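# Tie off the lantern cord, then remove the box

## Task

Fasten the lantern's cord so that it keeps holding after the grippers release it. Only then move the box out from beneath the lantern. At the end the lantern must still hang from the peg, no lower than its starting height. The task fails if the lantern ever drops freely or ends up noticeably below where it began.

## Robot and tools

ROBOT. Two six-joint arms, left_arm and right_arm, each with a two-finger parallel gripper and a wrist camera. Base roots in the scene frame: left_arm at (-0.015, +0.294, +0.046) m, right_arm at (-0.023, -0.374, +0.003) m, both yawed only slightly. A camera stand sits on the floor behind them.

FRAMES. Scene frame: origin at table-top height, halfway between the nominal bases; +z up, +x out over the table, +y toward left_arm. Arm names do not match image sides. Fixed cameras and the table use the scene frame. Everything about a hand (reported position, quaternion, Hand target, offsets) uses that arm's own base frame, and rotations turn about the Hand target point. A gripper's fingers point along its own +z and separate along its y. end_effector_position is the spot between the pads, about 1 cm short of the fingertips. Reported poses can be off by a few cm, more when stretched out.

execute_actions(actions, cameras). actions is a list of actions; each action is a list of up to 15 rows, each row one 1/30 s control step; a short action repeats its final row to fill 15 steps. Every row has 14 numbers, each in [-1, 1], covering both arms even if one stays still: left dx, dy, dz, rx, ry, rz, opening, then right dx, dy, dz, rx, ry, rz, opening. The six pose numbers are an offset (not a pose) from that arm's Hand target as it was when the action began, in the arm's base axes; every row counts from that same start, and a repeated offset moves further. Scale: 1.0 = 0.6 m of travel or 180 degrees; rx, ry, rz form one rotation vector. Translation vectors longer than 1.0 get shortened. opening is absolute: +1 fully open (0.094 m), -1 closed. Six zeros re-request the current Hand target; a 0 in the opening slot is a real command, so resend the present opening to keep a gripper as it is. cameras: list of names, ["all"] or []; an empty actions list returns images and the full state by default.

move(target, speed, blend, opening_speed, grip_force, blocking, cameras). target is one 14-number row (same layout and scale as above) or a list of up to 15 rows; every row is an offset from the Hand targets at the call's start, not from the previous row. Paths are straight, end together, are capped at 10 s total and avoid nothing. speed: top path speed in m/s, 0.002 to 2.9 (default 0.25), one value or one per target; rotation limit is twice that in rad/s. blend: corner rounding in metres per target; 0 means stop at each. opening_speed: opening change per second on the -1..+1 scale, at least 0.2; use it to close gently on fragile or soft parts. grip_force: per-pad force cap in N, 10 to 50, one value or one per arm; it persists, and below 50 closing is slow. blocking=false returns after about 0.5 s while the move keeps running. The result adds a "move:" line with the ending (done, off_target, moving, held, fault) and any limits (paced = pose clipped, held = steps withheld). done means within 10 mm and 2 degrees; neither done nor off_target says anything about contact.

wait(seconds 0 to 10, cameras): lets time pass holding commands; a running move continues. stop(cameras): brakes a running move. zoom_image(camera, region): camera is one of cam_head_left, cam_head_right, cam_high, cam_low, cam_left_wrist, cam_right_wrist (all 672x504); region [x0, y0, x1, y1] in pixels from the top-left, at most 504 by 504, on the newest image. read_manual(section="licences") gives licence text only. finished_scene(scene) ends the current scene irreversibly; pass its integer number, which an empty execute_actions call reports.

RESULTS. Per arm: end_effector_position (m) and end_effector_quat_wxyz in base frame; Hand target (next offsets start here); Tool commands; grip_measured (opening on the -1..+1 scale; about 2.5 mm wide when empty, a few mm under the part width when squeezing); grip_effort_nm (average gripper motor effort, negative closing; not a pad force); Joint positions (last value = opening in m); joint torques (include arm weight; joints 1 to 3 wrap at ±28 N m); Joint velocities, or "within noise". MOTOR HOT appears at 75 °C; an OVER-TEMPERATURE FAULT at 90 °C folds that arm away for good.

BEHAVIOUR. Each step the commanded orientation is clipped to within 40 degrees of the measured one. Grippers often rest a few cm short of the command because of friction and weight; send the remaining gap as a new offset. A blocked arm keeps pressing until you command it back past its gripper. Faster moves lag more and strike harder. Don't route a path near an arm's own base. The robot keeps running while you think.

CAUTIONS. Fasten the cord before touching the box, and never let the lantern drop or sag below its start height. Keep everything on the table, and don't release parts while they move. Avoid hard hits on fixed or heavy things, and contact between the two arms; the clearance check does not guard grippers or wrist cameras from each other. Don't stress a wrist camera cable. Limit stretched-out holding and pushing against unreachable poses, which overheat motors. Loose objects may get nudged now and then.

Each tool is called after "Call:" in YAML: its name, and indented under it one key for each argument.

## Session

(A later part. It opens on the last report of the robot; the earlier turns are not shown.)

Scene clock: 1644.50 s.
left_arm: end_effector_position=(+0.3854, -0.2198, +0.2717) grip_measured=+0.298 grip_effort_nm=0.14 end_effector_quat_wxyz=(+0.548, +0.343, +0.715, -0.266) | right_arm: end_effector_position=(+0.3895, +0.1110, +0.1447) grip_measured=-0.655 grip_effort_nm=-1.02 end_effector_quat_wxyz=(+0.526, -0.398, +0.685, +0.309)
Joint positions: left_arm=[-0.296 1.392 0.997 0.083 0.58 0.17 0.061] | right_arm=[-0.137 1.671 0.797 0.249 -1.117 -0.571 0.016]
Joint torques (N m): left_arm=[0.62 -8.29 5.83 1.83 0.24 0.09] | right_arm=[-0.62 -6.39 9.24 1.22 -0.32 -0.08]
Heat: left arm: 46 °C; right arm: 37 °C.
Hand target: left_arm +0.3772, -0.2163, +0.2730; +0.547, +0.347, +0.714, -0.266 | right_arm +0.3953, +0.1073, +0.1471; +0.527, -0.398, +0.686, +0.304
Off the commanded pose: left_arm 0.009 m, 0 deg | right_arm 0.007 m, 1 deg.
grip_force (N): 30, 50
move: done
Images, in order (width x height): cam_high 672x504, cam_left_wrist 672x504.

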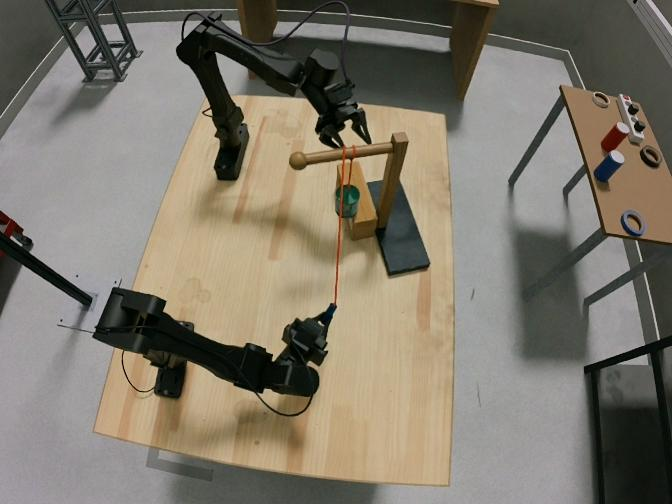

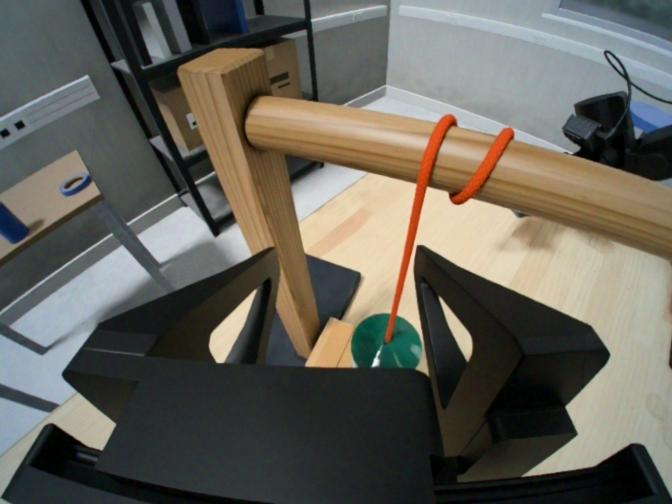

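Call:
move:
  target: [-0.092, 0.13, 0.05, 0, 0, 0, 0.3, 0, 0, 0, 0, 0, 0, -0.8]
  speed: 0.08
  cameras: ["cam_left_wrist", "cam_high", "cam_low", "cam_right_wrist"]

Call:
zoom_image:
  camera: "cam_left_wrist"
  region: [250, 80, 650, 400]

Call:
zoom_image:
  camera: "cam_low"
  region: [310, 150, 470, 310]

Call:
zoom_image:
  camera: "cam_right_wrist"
  region: [180, 0, 400, 200]

Scene clock: 1656.60 s.
left_arm: end_effector_position=(+0.3290, -0.1385, +0.3023) grip_measured=+0.298 grip_effort_nm=0.14 end_effector_quat_wxyz=(+0.549, +0.342, +0.716, -0.264) | right_arm: end_effector_position=(+0.3892, +0.1112, +0.1450) grip_measured=-0.655 grip_effort_nm=-1.02 end_effector_quat_wxyz=(+0.526, -0.399, +0.684, +0.310)
Joint positions: left_arm=[-0.017 1.114 0.956 -0.238 0.838 0.3 0.061] | right_arm=[-0.137 1.671 0.797 0.249 -1.12 -0.571 0.016]
Joint torques (N m): left_arm=[0.55 -4.62 6.56 1.67 0.32 0.08] | right_arm=[-0.62 -6.35 9.29 1.18 -0.3 -0.09]
Heat: left arm: 46 °C; right arm: 37 °C.
Hand target: left_arm +0.3220, -0.1383, +0.3031; +0.547, +0.347, +0.714, -0.266 | right_arm +0.3953, +0.1073, +0.1471; +0.527, -0.397, +0.686, +0.304
Off the commanded pose: left_arm 0.007 m, 1 deg | right_arm 0.008 m, 1 deg.
grip_force (N): 30, 50
move: done
Images, in order (width x height): cam_high 672x504, cam_low 672x504, cam_left_wrist 672x504, cam_right_wrist 672x504.

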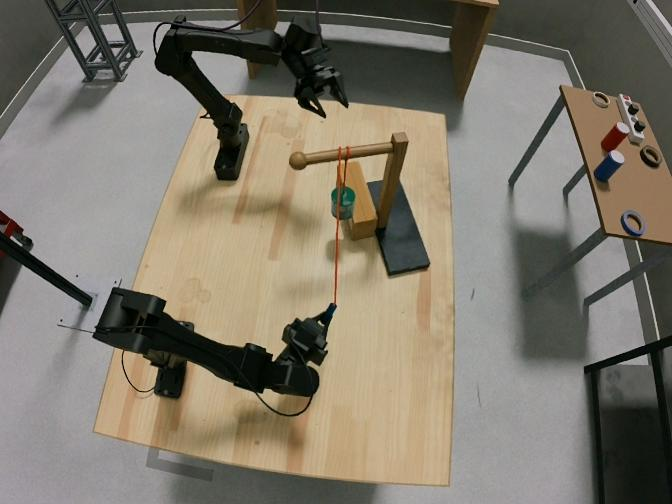

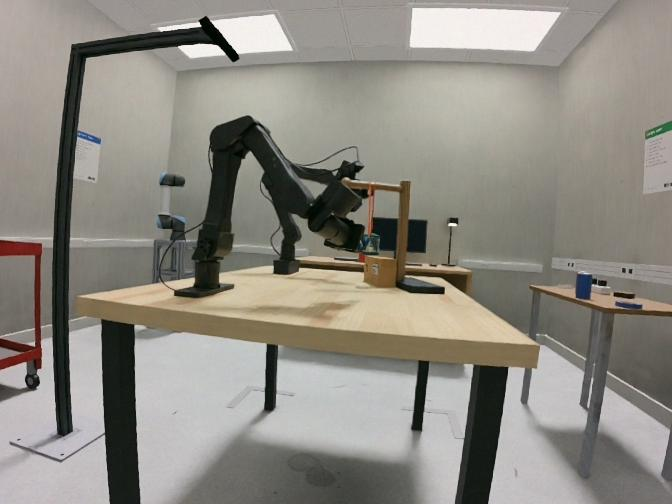

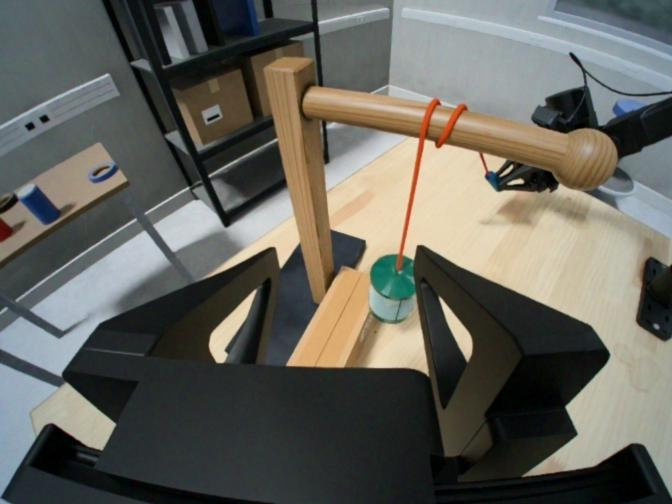

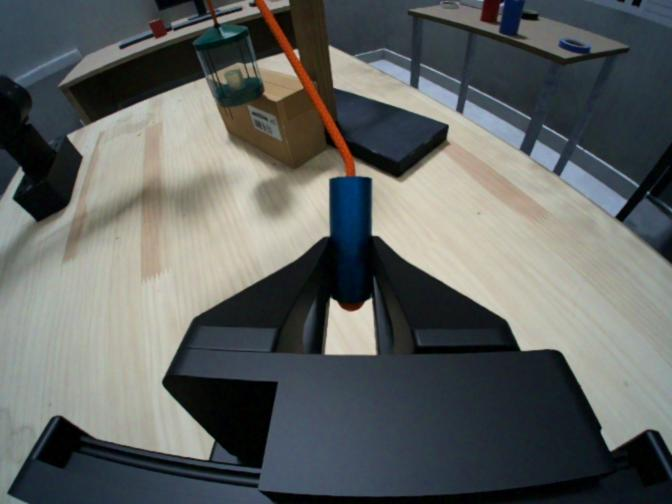

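Scaled by 1.260 from the camera's 672x504 image, which has a finer 960x720 frame.

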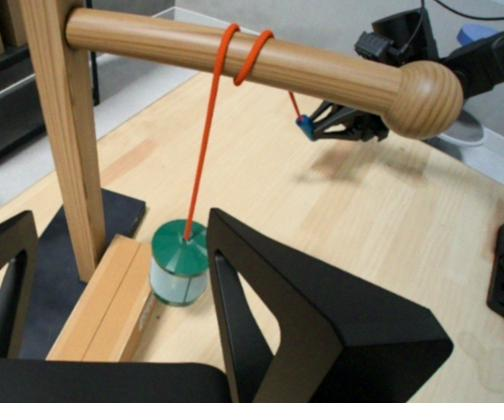

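Scaled by 3.150 from the camera's 672x504 image, which has a finer 960x720 frame.

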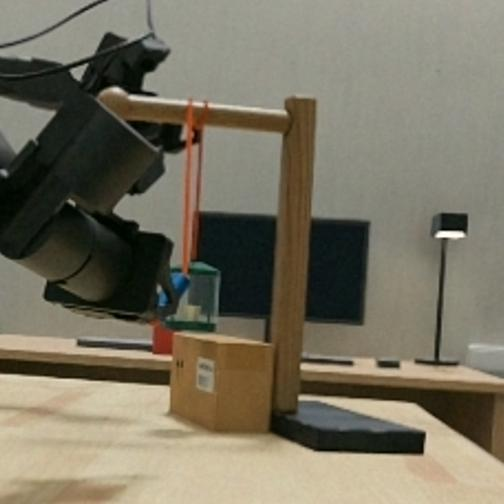

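Scaled by 2.291 from the camera's 672x504 image, which has a finer 960x720 frame.

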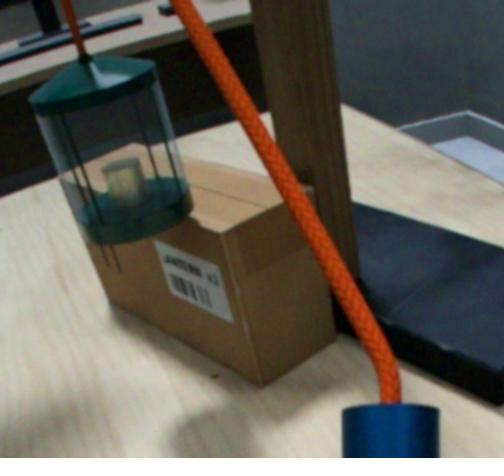

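Call:
wait:
  seconds: 0.5
  cameras: ["cam_left_wrist", "cam_low", "cam_right_wrist"]

Call:
zoom_image:
  camera: "cam_left_wrist"
  region: [320, 80, 520, 340]

Call:
zoom_image:
  camera: "cam_low"
  region: [340, 170, 440, 300]

Call:
zoom_image:
  camera: "cam_right_wrist"
  region: [180, 0, 400, 200]

Scene clock: 1693.20 s.
left_arm: end_effector_position=(+0.3289, -0.1385, +0.3022) grip_measured=+0.298 grip_effort_nm=0.14 end_effector_quat_wxyz=(+0.549, +0.343, +0.716, -0.264) | right_arm: end_effector_position=(+0.3892, +0.1113, +0.1450) grip_measured=-0.655 grip_effort_nm=-1.02 end_effector_quat_wxyz=(+0.526, -0.399, +0.684, +0.310)
Joint positions: left_arm=[-0.017 1.114 0.956 -0.239 0.838 0.301 0.061] | right_arm=[-0.137 1.671 0.797 0.249 -1.121 -0.571 0.016]
Joint torques (N m): left_arm=[0.57 -4.66 6.56 1.66 0.35 0.08] | right_arm=[-0.53 -6.38 9.25 1.19 -0.31 -0.09]
Heat: left arm: 45 °C; right arm: 38 °C.
Hand target: left_arm +0.3220, -0.1383, +0.3031; +0.547, +0.347, +0.714, -0.266 | right_arm +0.3952, +0.1073, +0.1471; +0.527, -0.398, +0.686, +0.305
Tool commands: left_gripper/opening=+0.3 right_gripper/opening=-0.8
Off the commanded pose: left_arm 0.007 m, 1 deg | right_arm 0.008 m, 1 deg.
grip_force (N): 30, 50
wait: 0.50 s; at rest from the start
Images, in order (width x height): cam_low 672x504, cam_left_wrist 672x504, cam_right_wrist 672x504.

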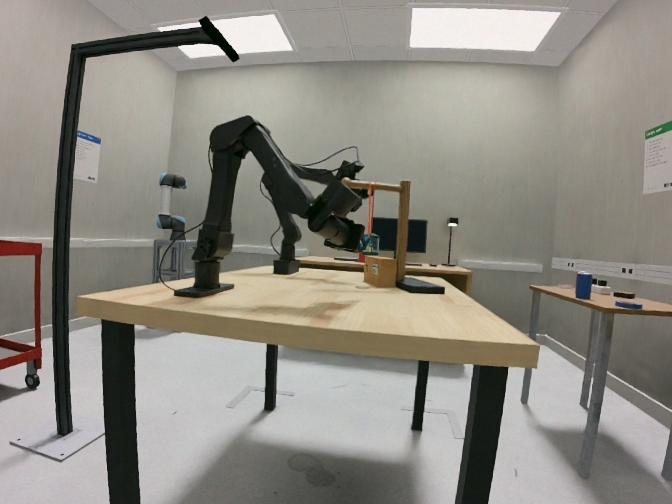

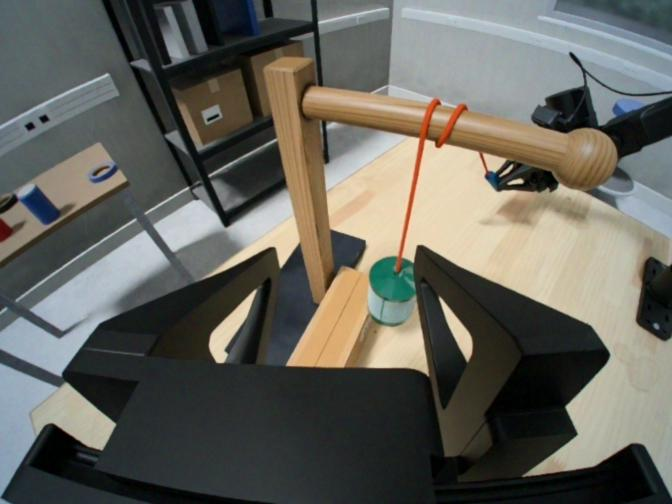

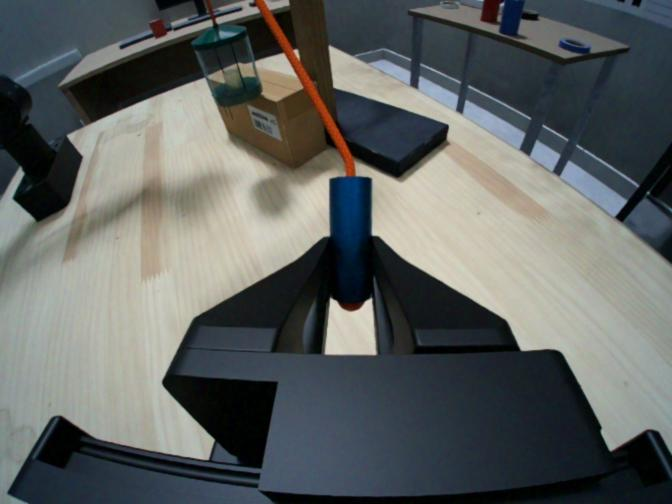

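Scaled by 1.938 from the camera's 672x504 image, which has a finer 960x720 frame.

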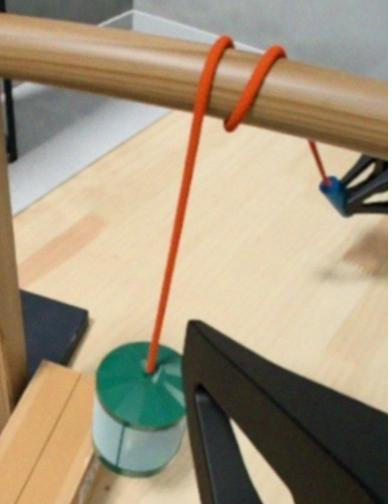

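Scaled by 3.877 from the camera's 672x504 image, which has a finer 960x720 frame.

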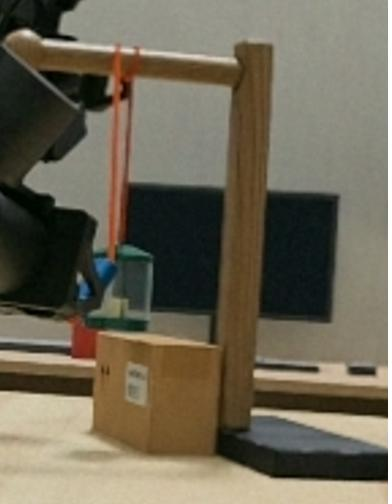

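Scaled by 2.291 from the camera's 672x504 image, which has a finer 960x720 frame.

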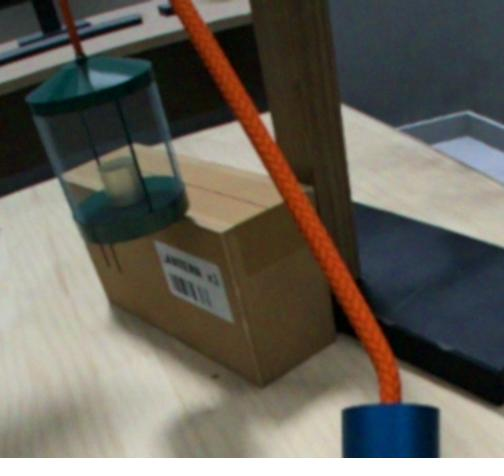

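Call:
move:
  target: [-0.0307, -0.0953, -0.1092, 0, 0, 0, 0.3, 0, 0, 0, 0, 0, 0, -0.8]
  speed: 0.1
  cameras: ["cam_left_wrist", "cam_high"]

Call:
zoom_image:
  camera: "cam_left_wrist"
  region: [250, 80, 550, 380]

Scene clock: 1730.80 s.
left_arm: end_effector_position=(+0.3061, -0.1955, +0.2341) grip_measured=+0.298 grip_effort_nm=0.14 end_effector_quat_wxyz=(+0.538, +0.347, +0.720, -0.268) | right_arm: end_effector_position=(+0.3892, +0.1113, +0.1450) grip_measured=-0.655 grip_effort_nm=-1.02 end_effector_quat_wxyz=(+0.526, -0.399, +0.684, +0.310)
Joint positions: left_arm=[-0.29 1.071 0.661 0.068 0.594 0.184 0.061] | right_arm=[-0.137 1.671 0.797 0.249 -1.121 -0.571 0.016]
Joint torques (N m): left_arm=[-0.44 -4.33 5.93 2.27 0.06 -0.08] | right_arm=[-0.65 -6.43 9.26 1.21 -0.27 -0.07]
Heat: left arm: 45 °C; right arm: 38 °C.
Hand target: left_arm +0.3036, -0.1954, +0.2375; +0.547, +0.347, +0.714, -0.266 | right_arm +0.3952, +0.1073, +0.1471; +0.527, -0.398, +0.686, +0.305
Off the commanded pose: left_arm 0.004 m, 1 deg | right_arm 0.008 m, 1 deg.
grip_force (N): 30, 50
move: done
Images, in order (width x height): cam_high 672x504, cam_left_wrist 672x504.

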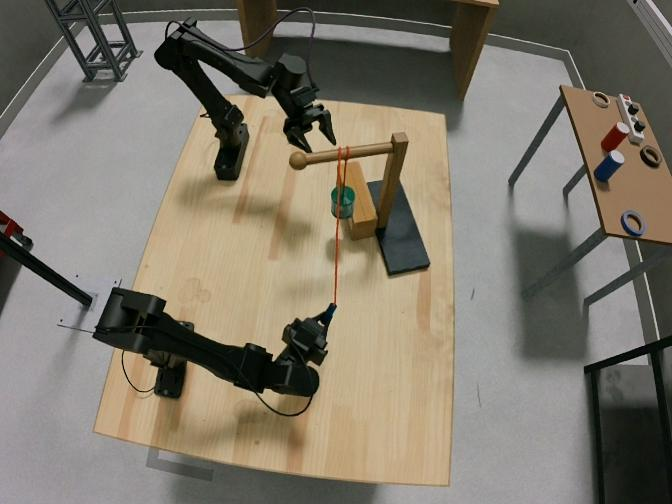

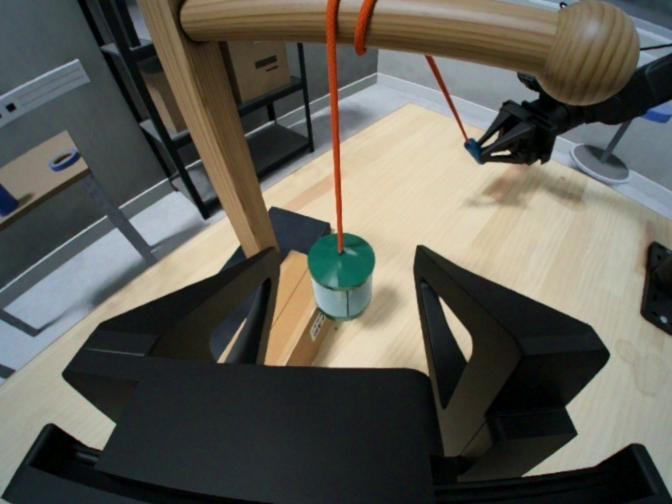

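Scaled by 1.680 from the camera's 672x504 image, which has a finer 960x720 frame.

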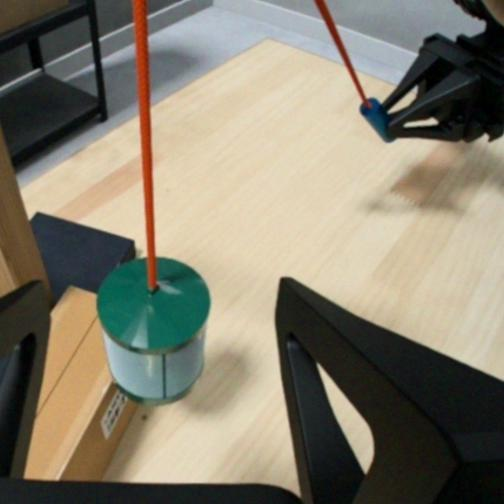

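Call:
move:
  target: [0.0648, -0.0509, -0.0235, 0, 0, 0, 0.3, 0, 0, 0, 0, 0, 0, -0.8]
  speed: 0.06
  cameras: ["cam_left_wrist"]

Scene clock: 1768.93 s.
left_arm: end_effector_position=(+0.3347, -0.2218, +0.2110) grip_measured=+0.298 grip_effort_nm=0.14 end_effector_quat_wxyz=(+0.533, +0.347, +0.723, -0.268) | right_arm: end_effector_position=(+0.3892, +0.1113, +0.1450) grip_measured=-0.655 grip_effort_nm=-1.02 end_effector_quat_wxyz=(+0.526, -0.399, +0.684, +0.310)
Joint positions: left_arm=[-0.36 1.264 0.684 0.241 0.527 0.158 0.061] | right_arm=[-0.137 1.671 0.797 0.249 -1.121 -0.571 0.016]
Joint torques (N m): left_arm=[-0.53 -3.11 9.52 2.29 0.04 -0.07] | right_arm=[-0.58 -6.41 9.16 1.19 -0.28 -0.07]
Heat: left arm: 47 °C; right arm: 38 °C.
Hand target: left_arm +0.3424, -0.2260, +0.2234; +0.547, +0.347, +0.714, -0.266 | right_arm +0.3952, +0.1073, +0.1471; +0.527, -0.398, +0.686, +0.305
Off the commanded pose: left_arm 0.015 m, 2 deg | right_arm 0.008 m, 1 deg.
grip_force (N): 30, 50
move: off_target (left_arm)
Images, in order (width x height): cam_left_wrist 672x504.

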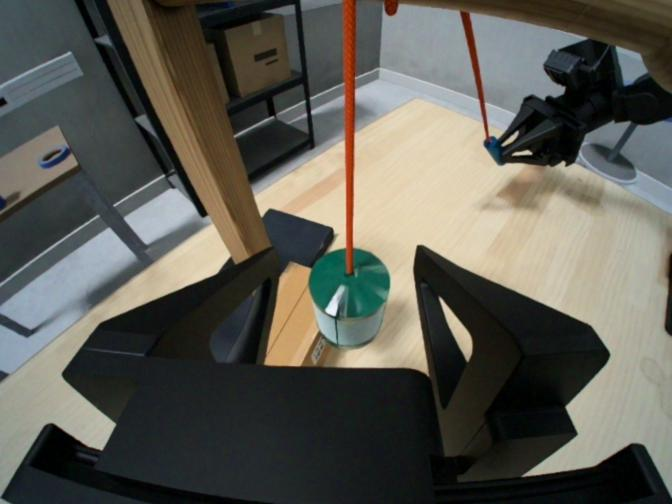

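Call:
move:
  target: [0.045, -0.050, 0.003, 0, 0, 0, 0.3, 0, 0, 0, 0, 0, 0, -0.8]
  speed: 0.05
  cameras: ["cam_left_wrist"]

Call:
zoom_image:
  camera: "cam_left_wrist"
  region: [250, 130, 500, 380]

Scene clock: 1780.00 s.
left_arm: end_effector_position=(+0.3612, -0.2515, +0.2141) grip_measured=+0.298 grip_effort_nm=0.14 end_effector_quat_wxyz=(+0.534, +0.349, +0.722, -0.268) | right_arm: end_effector_position=(+0.3892, +0.1113, +0.1450) grip_measured=-0.655 grip_effort_nm=-1.02 end_effector_quat_wxyz=(+0.526, -0.399, +0.684, +0.310)
Joint positions: left_arm=[-0.425 1.412 0.804 0.282 0.467 0.137 0.061] | right_arm=[-0.137 1.671 0.797 0.249 -1.121 -0.571 0.016]
Joint torques (N m): left_arm=[-0.42 -4.29 9.52 2.32 0.03 -0.08] | right_arm=[-0.64 -6.46 9.32 1.19 -0.29 -0.09]
Heat: left arm: 49 °C; right arm: 38 °C.
Hand target: left_arm +0.3693, -0.2560, +0.2251; +0.547, +0.347, +0.714, -0.266 | right_arm +0.3952, +0.1073, +0.1471; +0.527, -0.398, +0.686, +0.305
Off the commanded pose: left_arm 0.015 m, 2 deg | right_arm 0.008 m, 1 deg.
grip_force (N): 30, 50
move: off_target (left_arm)
Images, in order (width x height): cam_left_wrist 672x504.

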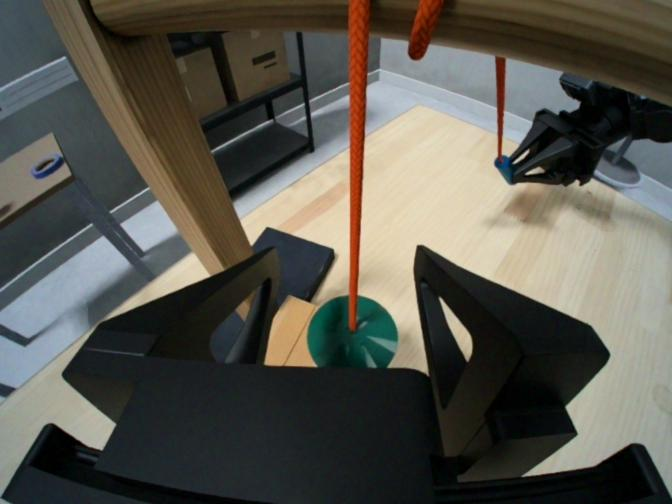

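Scaled by 2.016 from the camera's 672x504 image, which has a finer 960x720 frame.

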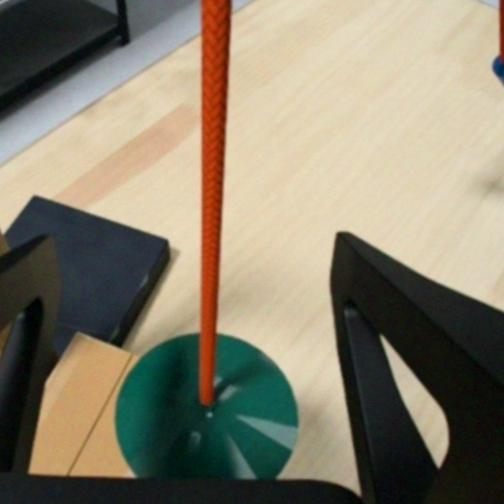

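Call:
move:
  target: [0, 0, 0, 0, 0, 0, -1, 0, 0, 0, 0, 0, 0, -0.8]
  opening_speed: 0.5
  grip_force: [30, 50]
  cameras: ["cam_left_wrist"]

Call:
zoom_image:
  camera: "cam_left_wrist"
  region: [250, 130, 500, 380]

Scene clock: 1812.60 s.
left_arm: end_effector_position=(+0.3613, -0.2515, +0.2143) grip_measured=-0.932 grip_effort_nm=-0.62 end_effector_quat_wxyz=(+0.534, +0.348, +0.722, -0.267) | right_arm: end_effector_position=(+0.3892, +0.1113, +0.1450) grip_measured=-0.655 grip_effort_nm=-1.02 end_effector_quat_wxyz=(+0.526, -0.399, +0.684, +0.310)
Joint positions: left_arm=[-0.425 1.412 0.804 0.283 0.466 0.136 0.003] | right_arm=[-0.137 1.671 0.797 0.249 -1.121 -0.571 0.016]
Joint torques (N m): left_arm=[-0.44 -4.33 9.5 2.31 -0.01 -0.08] | right_arm=[-0.58 -6.45 9.2 1.21 -0.29 -0.07]
Heat: left arm: 47 °C; right arm: 38 °C.
Hand target: left_arm +0.3694, -0.2560, +0.2251; +0.547, +0.347, +0.714, -0.266 | right_arm +0.3952, +0.1073, +0.1471; +0.527, -0.398, +0.686, +0.305
Off the commanded pose: left_arm 0.014 m, 2 deg | right_arm 0.008 m, 1 deg.
grip_force (N): 30, 50
move: off_target (left_arm)
Images, in order (width x height): cam_left_wrist 672x504.

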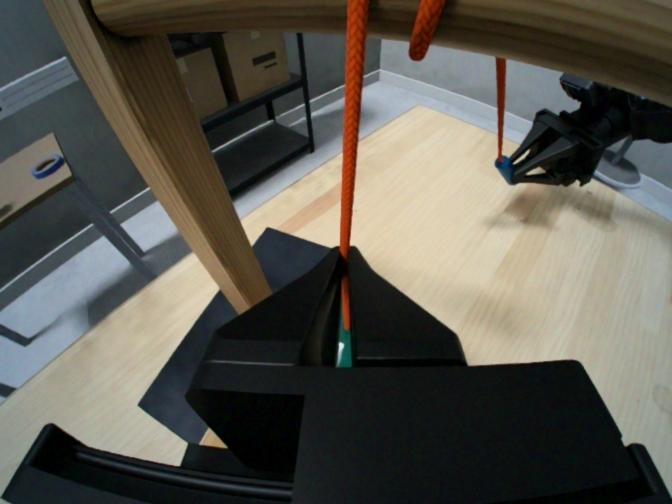

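Scaled by 2.016 from the camera's 672x504 image, which has a finer 960x720 frame.

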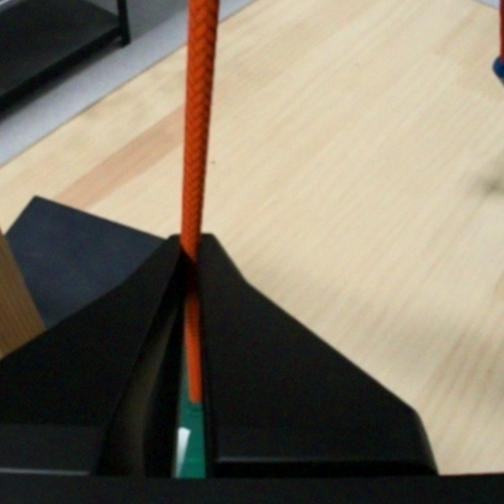

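Call:
move:
  target: [0, 0, 0.045, 0, 0, 0, -1, 0.0032, -0.0208, -0.0137, 0, 0, 0, -0.8]
  speed: 0.03
  cameras: ["cam_left_wrist", "cam_right_wrist"]

Scene clock: 1834.20 s.
left_arm: end_effector_position=(+0.3638, -0.2514, +0.2197) grip_measured=-0.934 grip_effort_nm=-0.66 end_effector_quat_wxyz=(+0.515, +0.346, +0.738, -0.265) | right_arm: end_effector_position=(+0.3904, +0.1046, +0.1459) grip_measured=-0.655 grip_effort_nm=-1.02 end_effector_quat_wxyz=(+0.535, -0.411, +0.670, +0.309)
Joint positions: left_arm=[-0.425 1.412 0.872 0.165 0.46 0.136 0.003] | right_arm=[-0.163 1.692 0.813 0.241 -1.164 -0.624 0.016]
Joint torques (N m): left_arm=[-0.42 -7.28 10.55 2.3 0.09 -0.07] | right_arm=[-1.65 -5.48 8.7 0.97 -0.14 -0.09]
Heat: left arm: 47 °C; right arm: 38 °C.
Hand target: left_arm +0.3694, -0.2560, +0.2522; +0.547, +0.347, +0.714, -0.266 | right_arm +0.3971, +0.0949, +0.1388; +0.527, -0.397, +0.686, +0.305
Off the commanded pose: left_arm 0.033 m, 5 deg | right_arm 0.014 m, 3 deg.
grip_force (N): 30, 50
move: off_target (left_arm, right_arm)
Images, in order (width x height): cam_left_wrist 672x504, cam_right_wrist 672x504.

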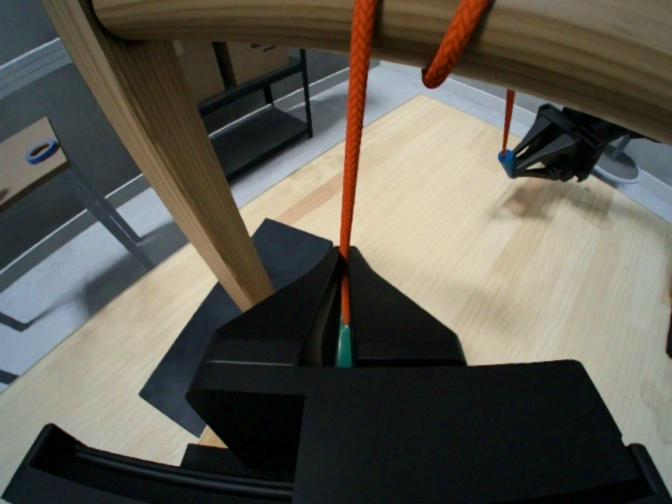

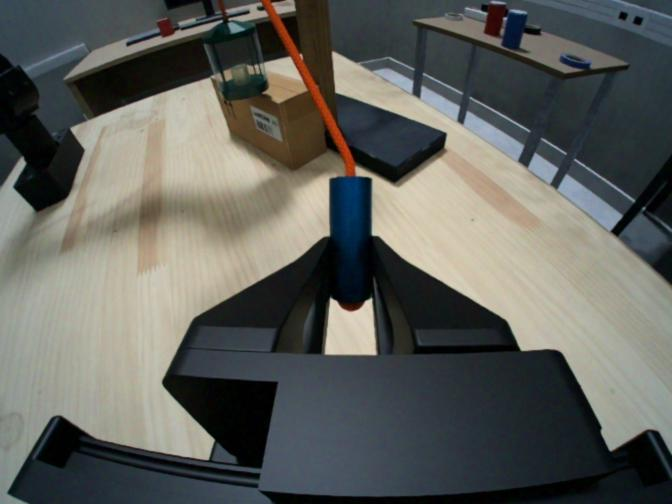

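Call:
move:
  target: [0, 0, 0.035, 0, 0, 0, -1, 0, 0, 0, 0, 0, 0, -0.8]
  speed: 0.03
  cameras: ["cam_left_wrist", "cam_right_wrist"]

Scene clock: 1844.77 s.
left_arm: end_effector_position=(+0.3657, -0.2520, +0.2294) grip_measured=-0.934 grip_effort_nm=-0.66 end_effector_quat_wxyz=(+0.504, +0.345, +0.746, -0.265) | right_arm: end_effector_position=(+0.3919, +0.0995, +0.1405) grip_measured=-0.655 grip_effort_nm=-1.02 end_effector_quat_wxyz=(+0.530, -0.402, +0.681, +0.306)
Joint positions: left_arm=[-0.425 1.412 0.938 0.07 0.458 0.136 0.003] | right_arm=[-0.173 1.698 0.813 0.225 -1.149 -0.625 0.016]
Joint torques (N m): left_arm=[-0.43 -8.9 10.95 2.37 0.12 -0.08] | right_arm=[-0.75 -6.04 8.9 1.13 -0.34 -0.08]
Heat: left arm: 49 °C; right arm: 37 °C.
Hand target: left_arm +0.3694, -0.2560, +0.2733; +0.547, +0.347, +0.714, -0.266 | right_arm +0.3971, +0.0949, +0.1389; +0.527, -0.397, +0.686, +0.305
Off the commanded pose: left_arm 0.044 m, 6 deg | right_arm 0.007 m, 1 deg.
grip_force (N): 30, 50
move: off_target (left_arm)
Images, in order (width x height): cam_left_wrist 672x504, cam_right_wrist 672x504.

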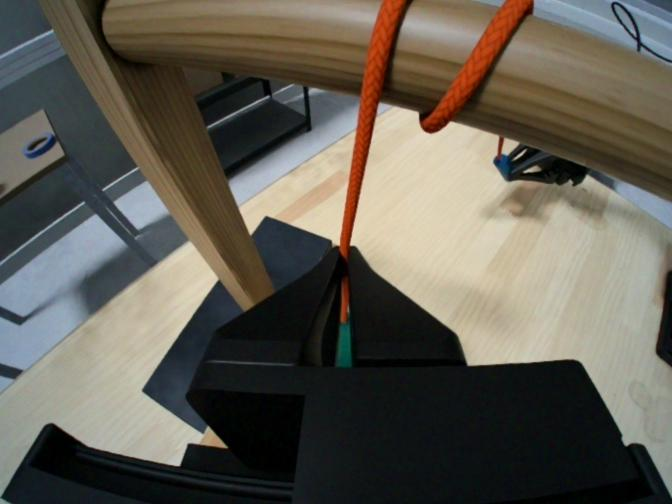

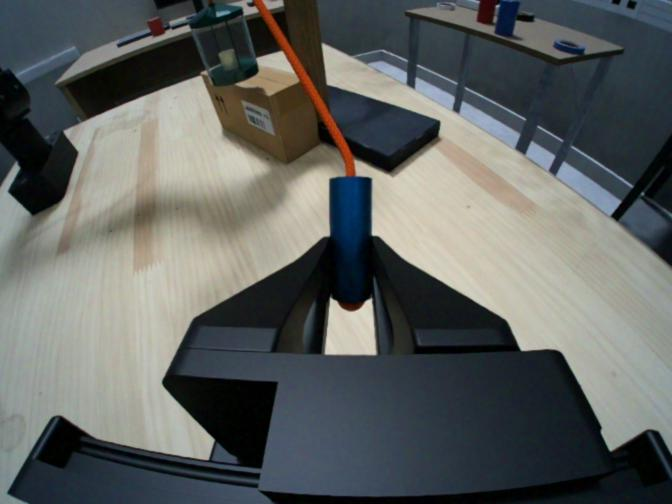

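Call:
move:
  target: [0, 0, 0.035, 0, 0, 0, -1, 0.0032, -0.0208, -0.0137, 0, 0, 0, -0.8]
  speed: 0.03
  cameras: ["cam_left_wrist", "cam_right_wrist"]

Scene clock: 1853.20 s.
left_arm: end_effector_position=(+0.3685, -0.2531, +0.2464) grip_measured=-0.934 grip_effort_nm=-0.66 end_effector_quat_wxyz=(+0.500, +0.345, +0.749, -0.264) | right_arm: end_effector_position=(+0.3955, +0.0858, +0.1304) grip_measured=-0.655 grip_effort_nm=-1.02 end_effector_quat_wxyz=(+0.529, -0.399, +0.686, +0.300)
Joint positions: left_arm=[-0.425 1.412 1.013 -0.013 0.458 0.136 0.003] | right_arm=[-0.21 1.734 0.829 0.192 -1.161 -0.681 0.016]
Joint torques (N m): left_arm=[-0.47 -9.81 10.97 2.36 0.12 -0.09] | right_arm=[-0.87 -6.15 8.95 1.06 -0.53 -0.07]
Heat: left arm: 50 °C; right arm: 37 °C.
Hand target: left_arm +0.3694, -0.2560, +0.2942; +0.547, +0.347, +0.714, -0.266 | right_arm +0.3990, +0.0824, +0.1305; +0.527, -0.397, +0.687, +0.305
Off the commanded pose: left_arm 0.048 m, 7 deg | right_arm 0.005 m, 1 deg.
grip_force (N): 30, 50
move: off_target (left_arm)
Images, in order (width x height): cam_left_wrist 672x504, cam_right_wrist 672x504.

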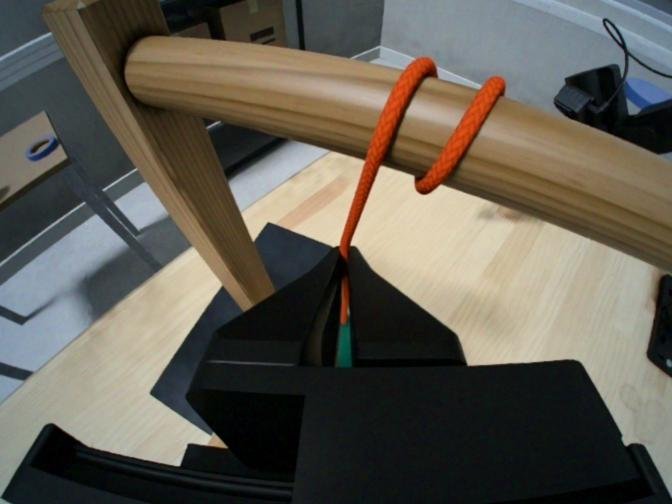

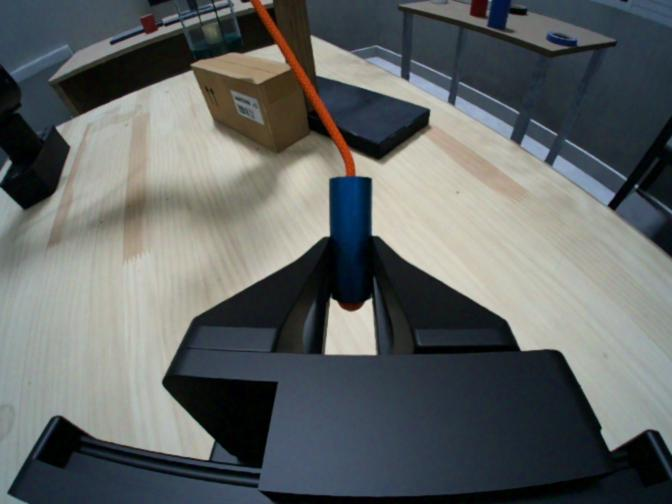

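Call:
move:
  target: [0, 0, 0, 0, 0, 0, -1, 0.0021, -0.0138, -0.0091, 0, 0, 0, -0.8]
  speed: 0.03
  cameras: ["cam_left_wrist", "cam_right_wrist"]

Call:
zoom_image:
  camera: "cam_left_wrist"
  region: [280, 20, 580, 340]

Scene clock: 1865.87 s.
left_arm: end_effector_position=(+0.3685, -0.2531, +0.2464) grip_measured=-0.934 grip_effort_nm=-0.66 end_effector_quat_wxyz=(+0.500, +0.345, +0.749, -0.264) | right_arm: end_effector_position=(+0.3947, +0.0830, +0.1310) grip_measured=-0.655 grip_effort_nm=-1.02 end_effector_quat_wxyz=(+0.534, -0.409, +0.674, +0.307)
Joint positions: left_arm=[-0.425 1.412 1.013 -0.013 0.458 0.136 0.003] | right_arm=[-0.226 1.755 0.846 0.17 -1.204 -0.727 0.016]
Joint torques (N m): left_arm=[-0.4 -9.68 11.02 2.36 0.13 -0.06] | right_arm=[-1.65 -5.9 8.59 0.94 -0.28 -0.05]
Heat: left arm: 53 °C; right arm: 36 °C.
Hand target: left_arm +0.3694, -0.2560, +0.2942; +0.547, +0.347, +0.714, -0.266 | right_arm +0.4003, +0.0740, +0.1251; +0.527, -0.397, +0.687, +0.305
Off the commanded pose: left_arm 0.048 m, 7 deg | right_arm 0.012 m, 2 deg.
grip_force (N): 30, 50
move: off_target (left_arm, right_arm)
Images, in order (width x height): cam_left_wrist 672x504, cam_right_wrist 672x504.

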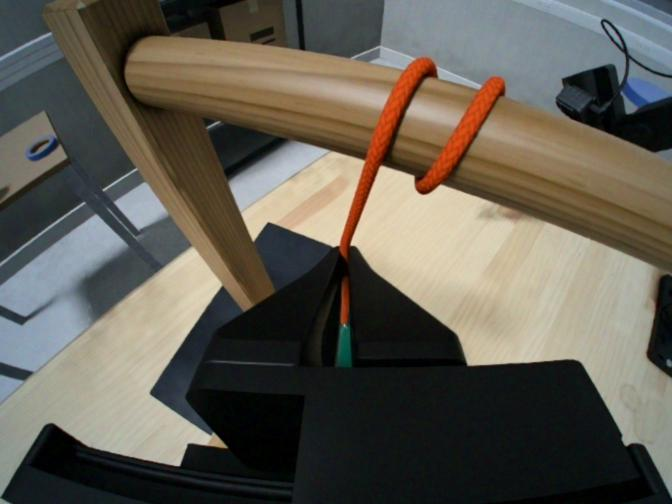

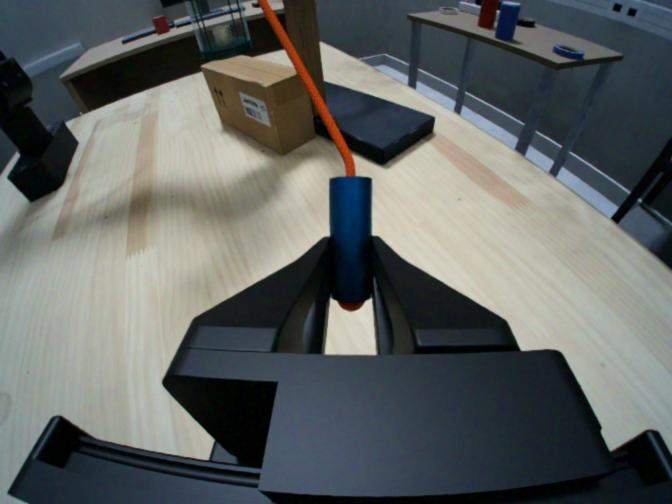

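Scaled by 1.575 from the camera's 672x504 image, which has a finer 960x720 frame.

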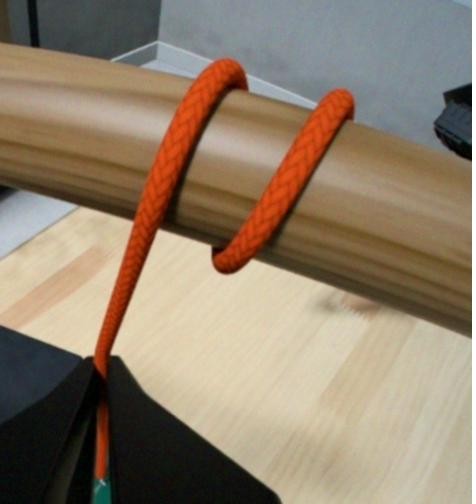

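Call:
move:
  target: [0, 0, 0, 0, 0, 0, -0.8, 0, 0, 0, 0, 0, 0, -0.8]
  opening_speed: 0.2
  cameras: ["cam_left_wrist", "cam_right_wrist"]

Scene clock: 1878.47 s.
left_arm: end_effector_position=(+0.3692, -0.2540, +0.2620) grip_measured=-0.802 grip_effort_nm=0.14 end_effector_quat_wxyz=(+0.515, +0.346, +0.738, -0.265) | right_arm: end_effector_position=(+0.3946, +0.0831, +0.1309) grip_measured=-0.655 grip_effort_nm=-1.02 end_effector_quat_wxyz=(+0.533, -0.409, +0.674, +0.308)
Joint positions: left_arm=[-0.426 1.399 1.034 -0.009 0.458 0.136 0.009] | right_arm=[-0.226 1.755 0.846 0.169 -1.204 -0.728 0.016]
Joint torques (N m): left_arm=[-0.28 -8.17 9.72 2.32 0.11 -0.07] | right_arm=[-1.59 -5.91 8.68 0.92 -0.28 -0.07]
Heat: left arm: 55 °C; right arm: 36 °C.
Hand target: left_arm +0.3694, -0.2561, +0.2941; +0.547, +0.347, +0.714, -0.266 | right_arm +0.4003, +0.0740, +0.1251; +0.527, -0.397, +0.687, +0.305
Off the commanded pose: left_arm 0.032 m, 5 deg | right_arm 0.012 m, 2 deg.
grip_force (N): 30, 50
move: off_target (left_arm, right_arm)
Images, in order (width x height): cam_left_wrist 672x504, cam_right_wrist 672x504.

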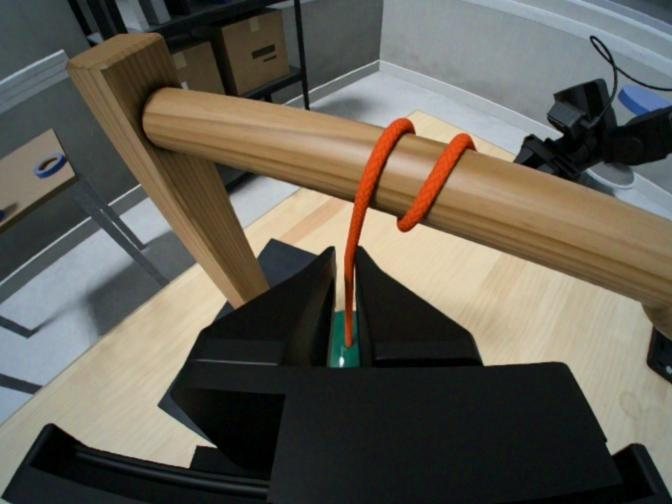

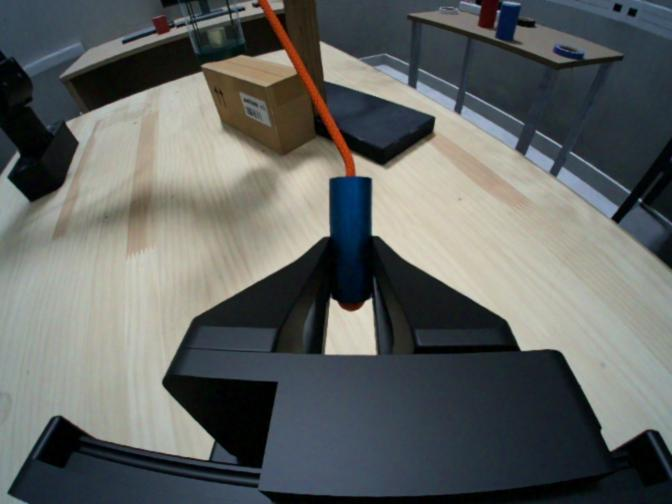

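Call:
move:
  target: [0, 0, 0, 0, 0, 0, -0.4, 0, 0, 0, 0, 0, 0, -0.8]
  opening_speed: 0.2
  cameras: ["cam_left_wrist", "cam_right_wrist"]

Scene clock: 1890.00 s.
left_arm: end_effector_position=(+0.3693, -0.2541, +0.2622) grip_measured=-0.403 grip_effort_nm=0.14 end_effector_quat_wxyz=(+0.516, +0.346, +0.738, -0.265) | right_arm: end_effector_position=(+0.3946, +0.0831, +0.1309) grip_measured=-0.655 grip_effort_nm=-1.02 end_effector_quat_wxyz=(+0.533, -0.409, +0.674, +0.308)
Joint positions: left_arm=[-0.426 1.399 1.034 -0.009 0.458 0.136 0.028] | right_arm=[-0.226 1.755 0.846 0.169 -1.204 -0.728 0.016]
Joint torques (N m): left_arm=[-0.31 -8.18 9.78 2.32 0.11 -0.08] | right_arm=[-1.57 -5.96 8.57 0.91 -0.28 -0.06]
Heat: left arm: 52 °C; right arm: 36 °C.
Hand target: left_arm +0.3694, -0.2561, +0.2941; +0.547, +0.347, +0.714, -0.266 | right_arm +0.4003, +0.0740, +0.1251; +0.527, -0.397, +0.687, +0.305
Off the commanded pose: left_arm 0.032 m, 5 deg | right_arm 0.012 m, 2 deg.
grip_force (N): 30, 50
move: off_target (left_arm, right_arm)
Images, in order (width x height): cam_left_wrist 672x504, cam_right_wrist 672x504.

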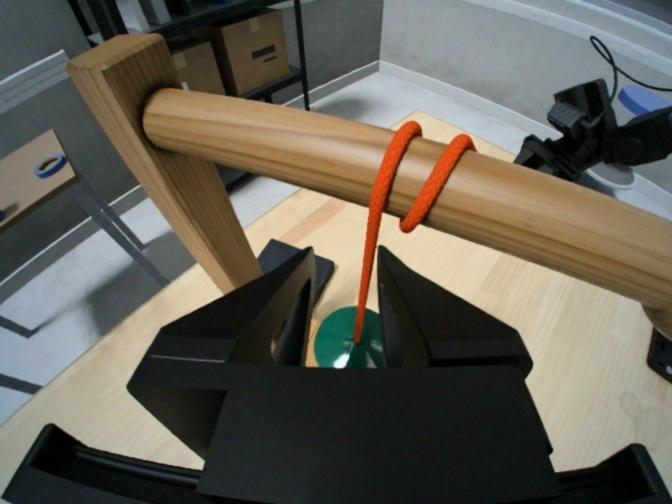

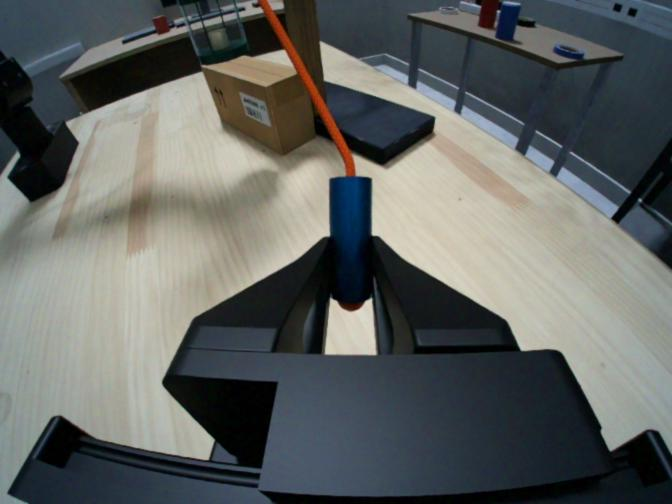

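Call:
move:
  target:
    - [0, 0, -0.025, 0, 0, 0, -0.3, 0, 0, 0, 0, 0, 0, -0.8]
    - [-0.055, 0.072, 0.005, 0, 0, 0, -0.3, 0, 0, 0, 0, 0, 0, -0.8]
    - [-0.15, 0.2, 0.04, 0, 0, 0, -0.3, 0, 0, 0, 0, 0, 0, -0.8]
  speed: [0.04, 0.04, 0.08]
  blend: [0.005, 0.01, 0]
  cameras: ["cam_left_wrist", "cam_right_wrist", "cam_low"]

Call:
zoom_image:
  camera: "cam_low"
  region: [340, 170, 440, 300]

Call:
zoom_image:
  camera: "cam_left_wrist"
  region: [250, 80, 550, 380]

Scene clock: 1917.47 s.
left_arm: end_effector_position=(+0.2853, -0.1358, +0.3175) grip_measured=-0.303 grip_effort_nm=0.14 end_effector_quat_wxyz=(+0.549, +0.342, +0.716, -0.263) | right_arm: end_effector_position=(+0.3946, +0.0831, +0.1309) grip_measured=-0.655 grip_effort_nm=-1.02 end_effector_quat_wxyz=(+0.533, -0.409, +0.674, +0.308)
Joint positions: left_arm=[-0.006 0.948 0.942 -0.395 0.847 0.307 0.033] | right_arm=[-0.226 1.755 0.846 0.169 -1.204 -0.728 0.016]
Joint torques (N m): left_arm=[0.5 -2.66 6.89 1.65 0.35 0.09] | right_arm=[-1.57 -5.93 8.68 0.92 -0.29 -0.1]
Heat: left arm: 49 °C; right arm: 36 °C.
Hand target: left_arm +0.2793, -0.1360, +0.3182; +0.547, +0.347, +0.714, -0.266 | right_arm +0.4003, +0.0740, +0.1251; +0.527, -0.397, +0.687, +0.305
Off the commanded pose: left_arm 0.006 m, 1 deg | right_arm 0.012 m, 2 deg.
grip_force (N): 30, 50
move: off_target (right_arm)
Images, in order (width x height): cam_low 672x504, cam_left_wrist 672x504, cam_right_wrist 672x504.

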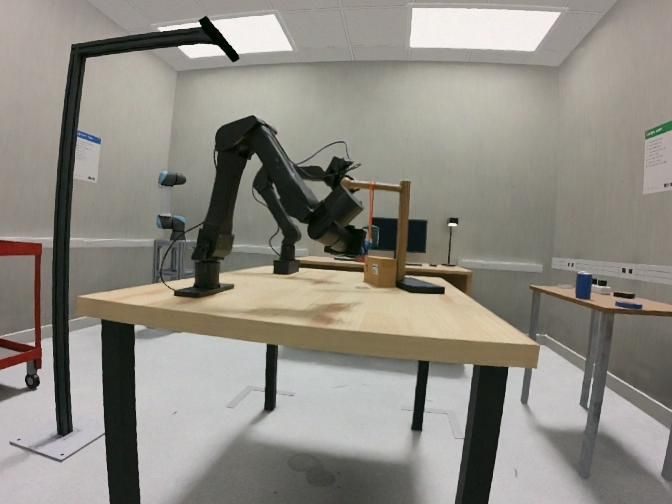

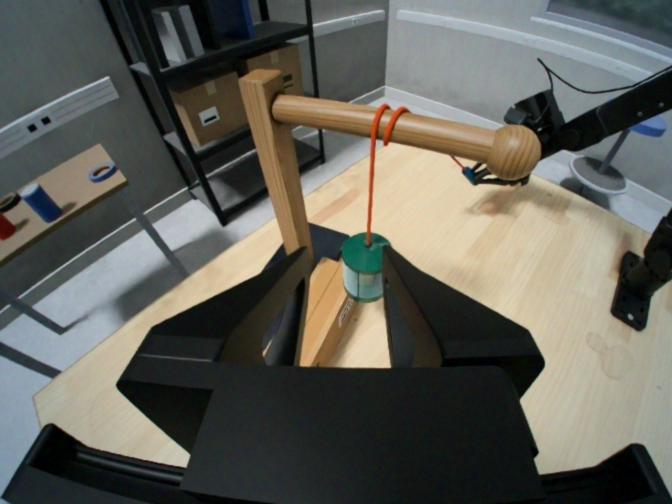

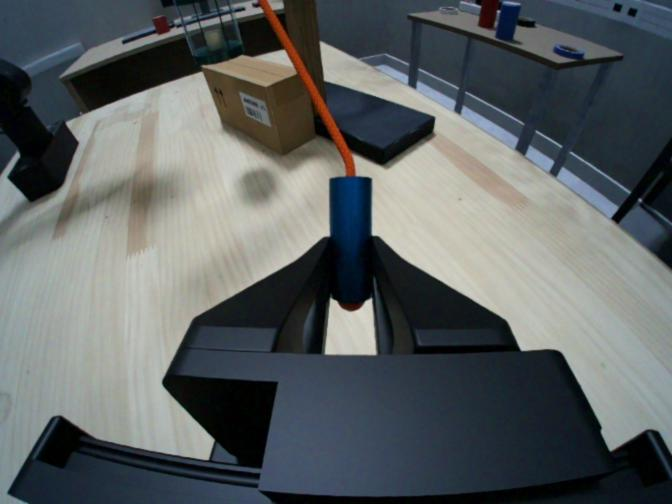

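Scaled by 3.877 from the camera's 672x504 image, which has a finer 960x720 frame.

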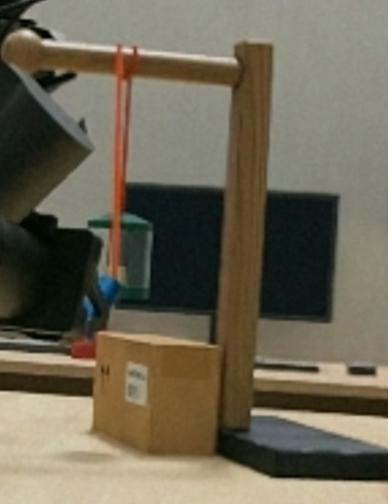

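Scaled by 1.680 from the camera's 672x504 image, which has a finer 960x720 frame.

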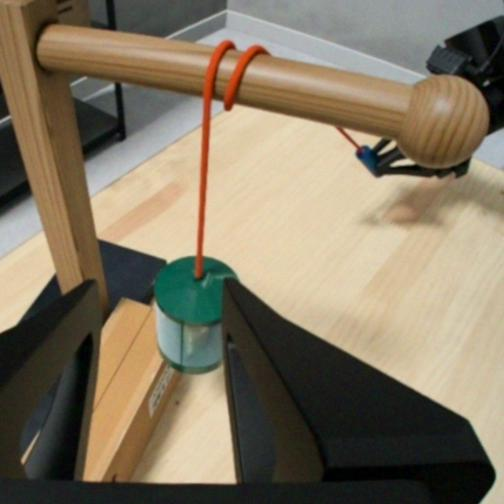

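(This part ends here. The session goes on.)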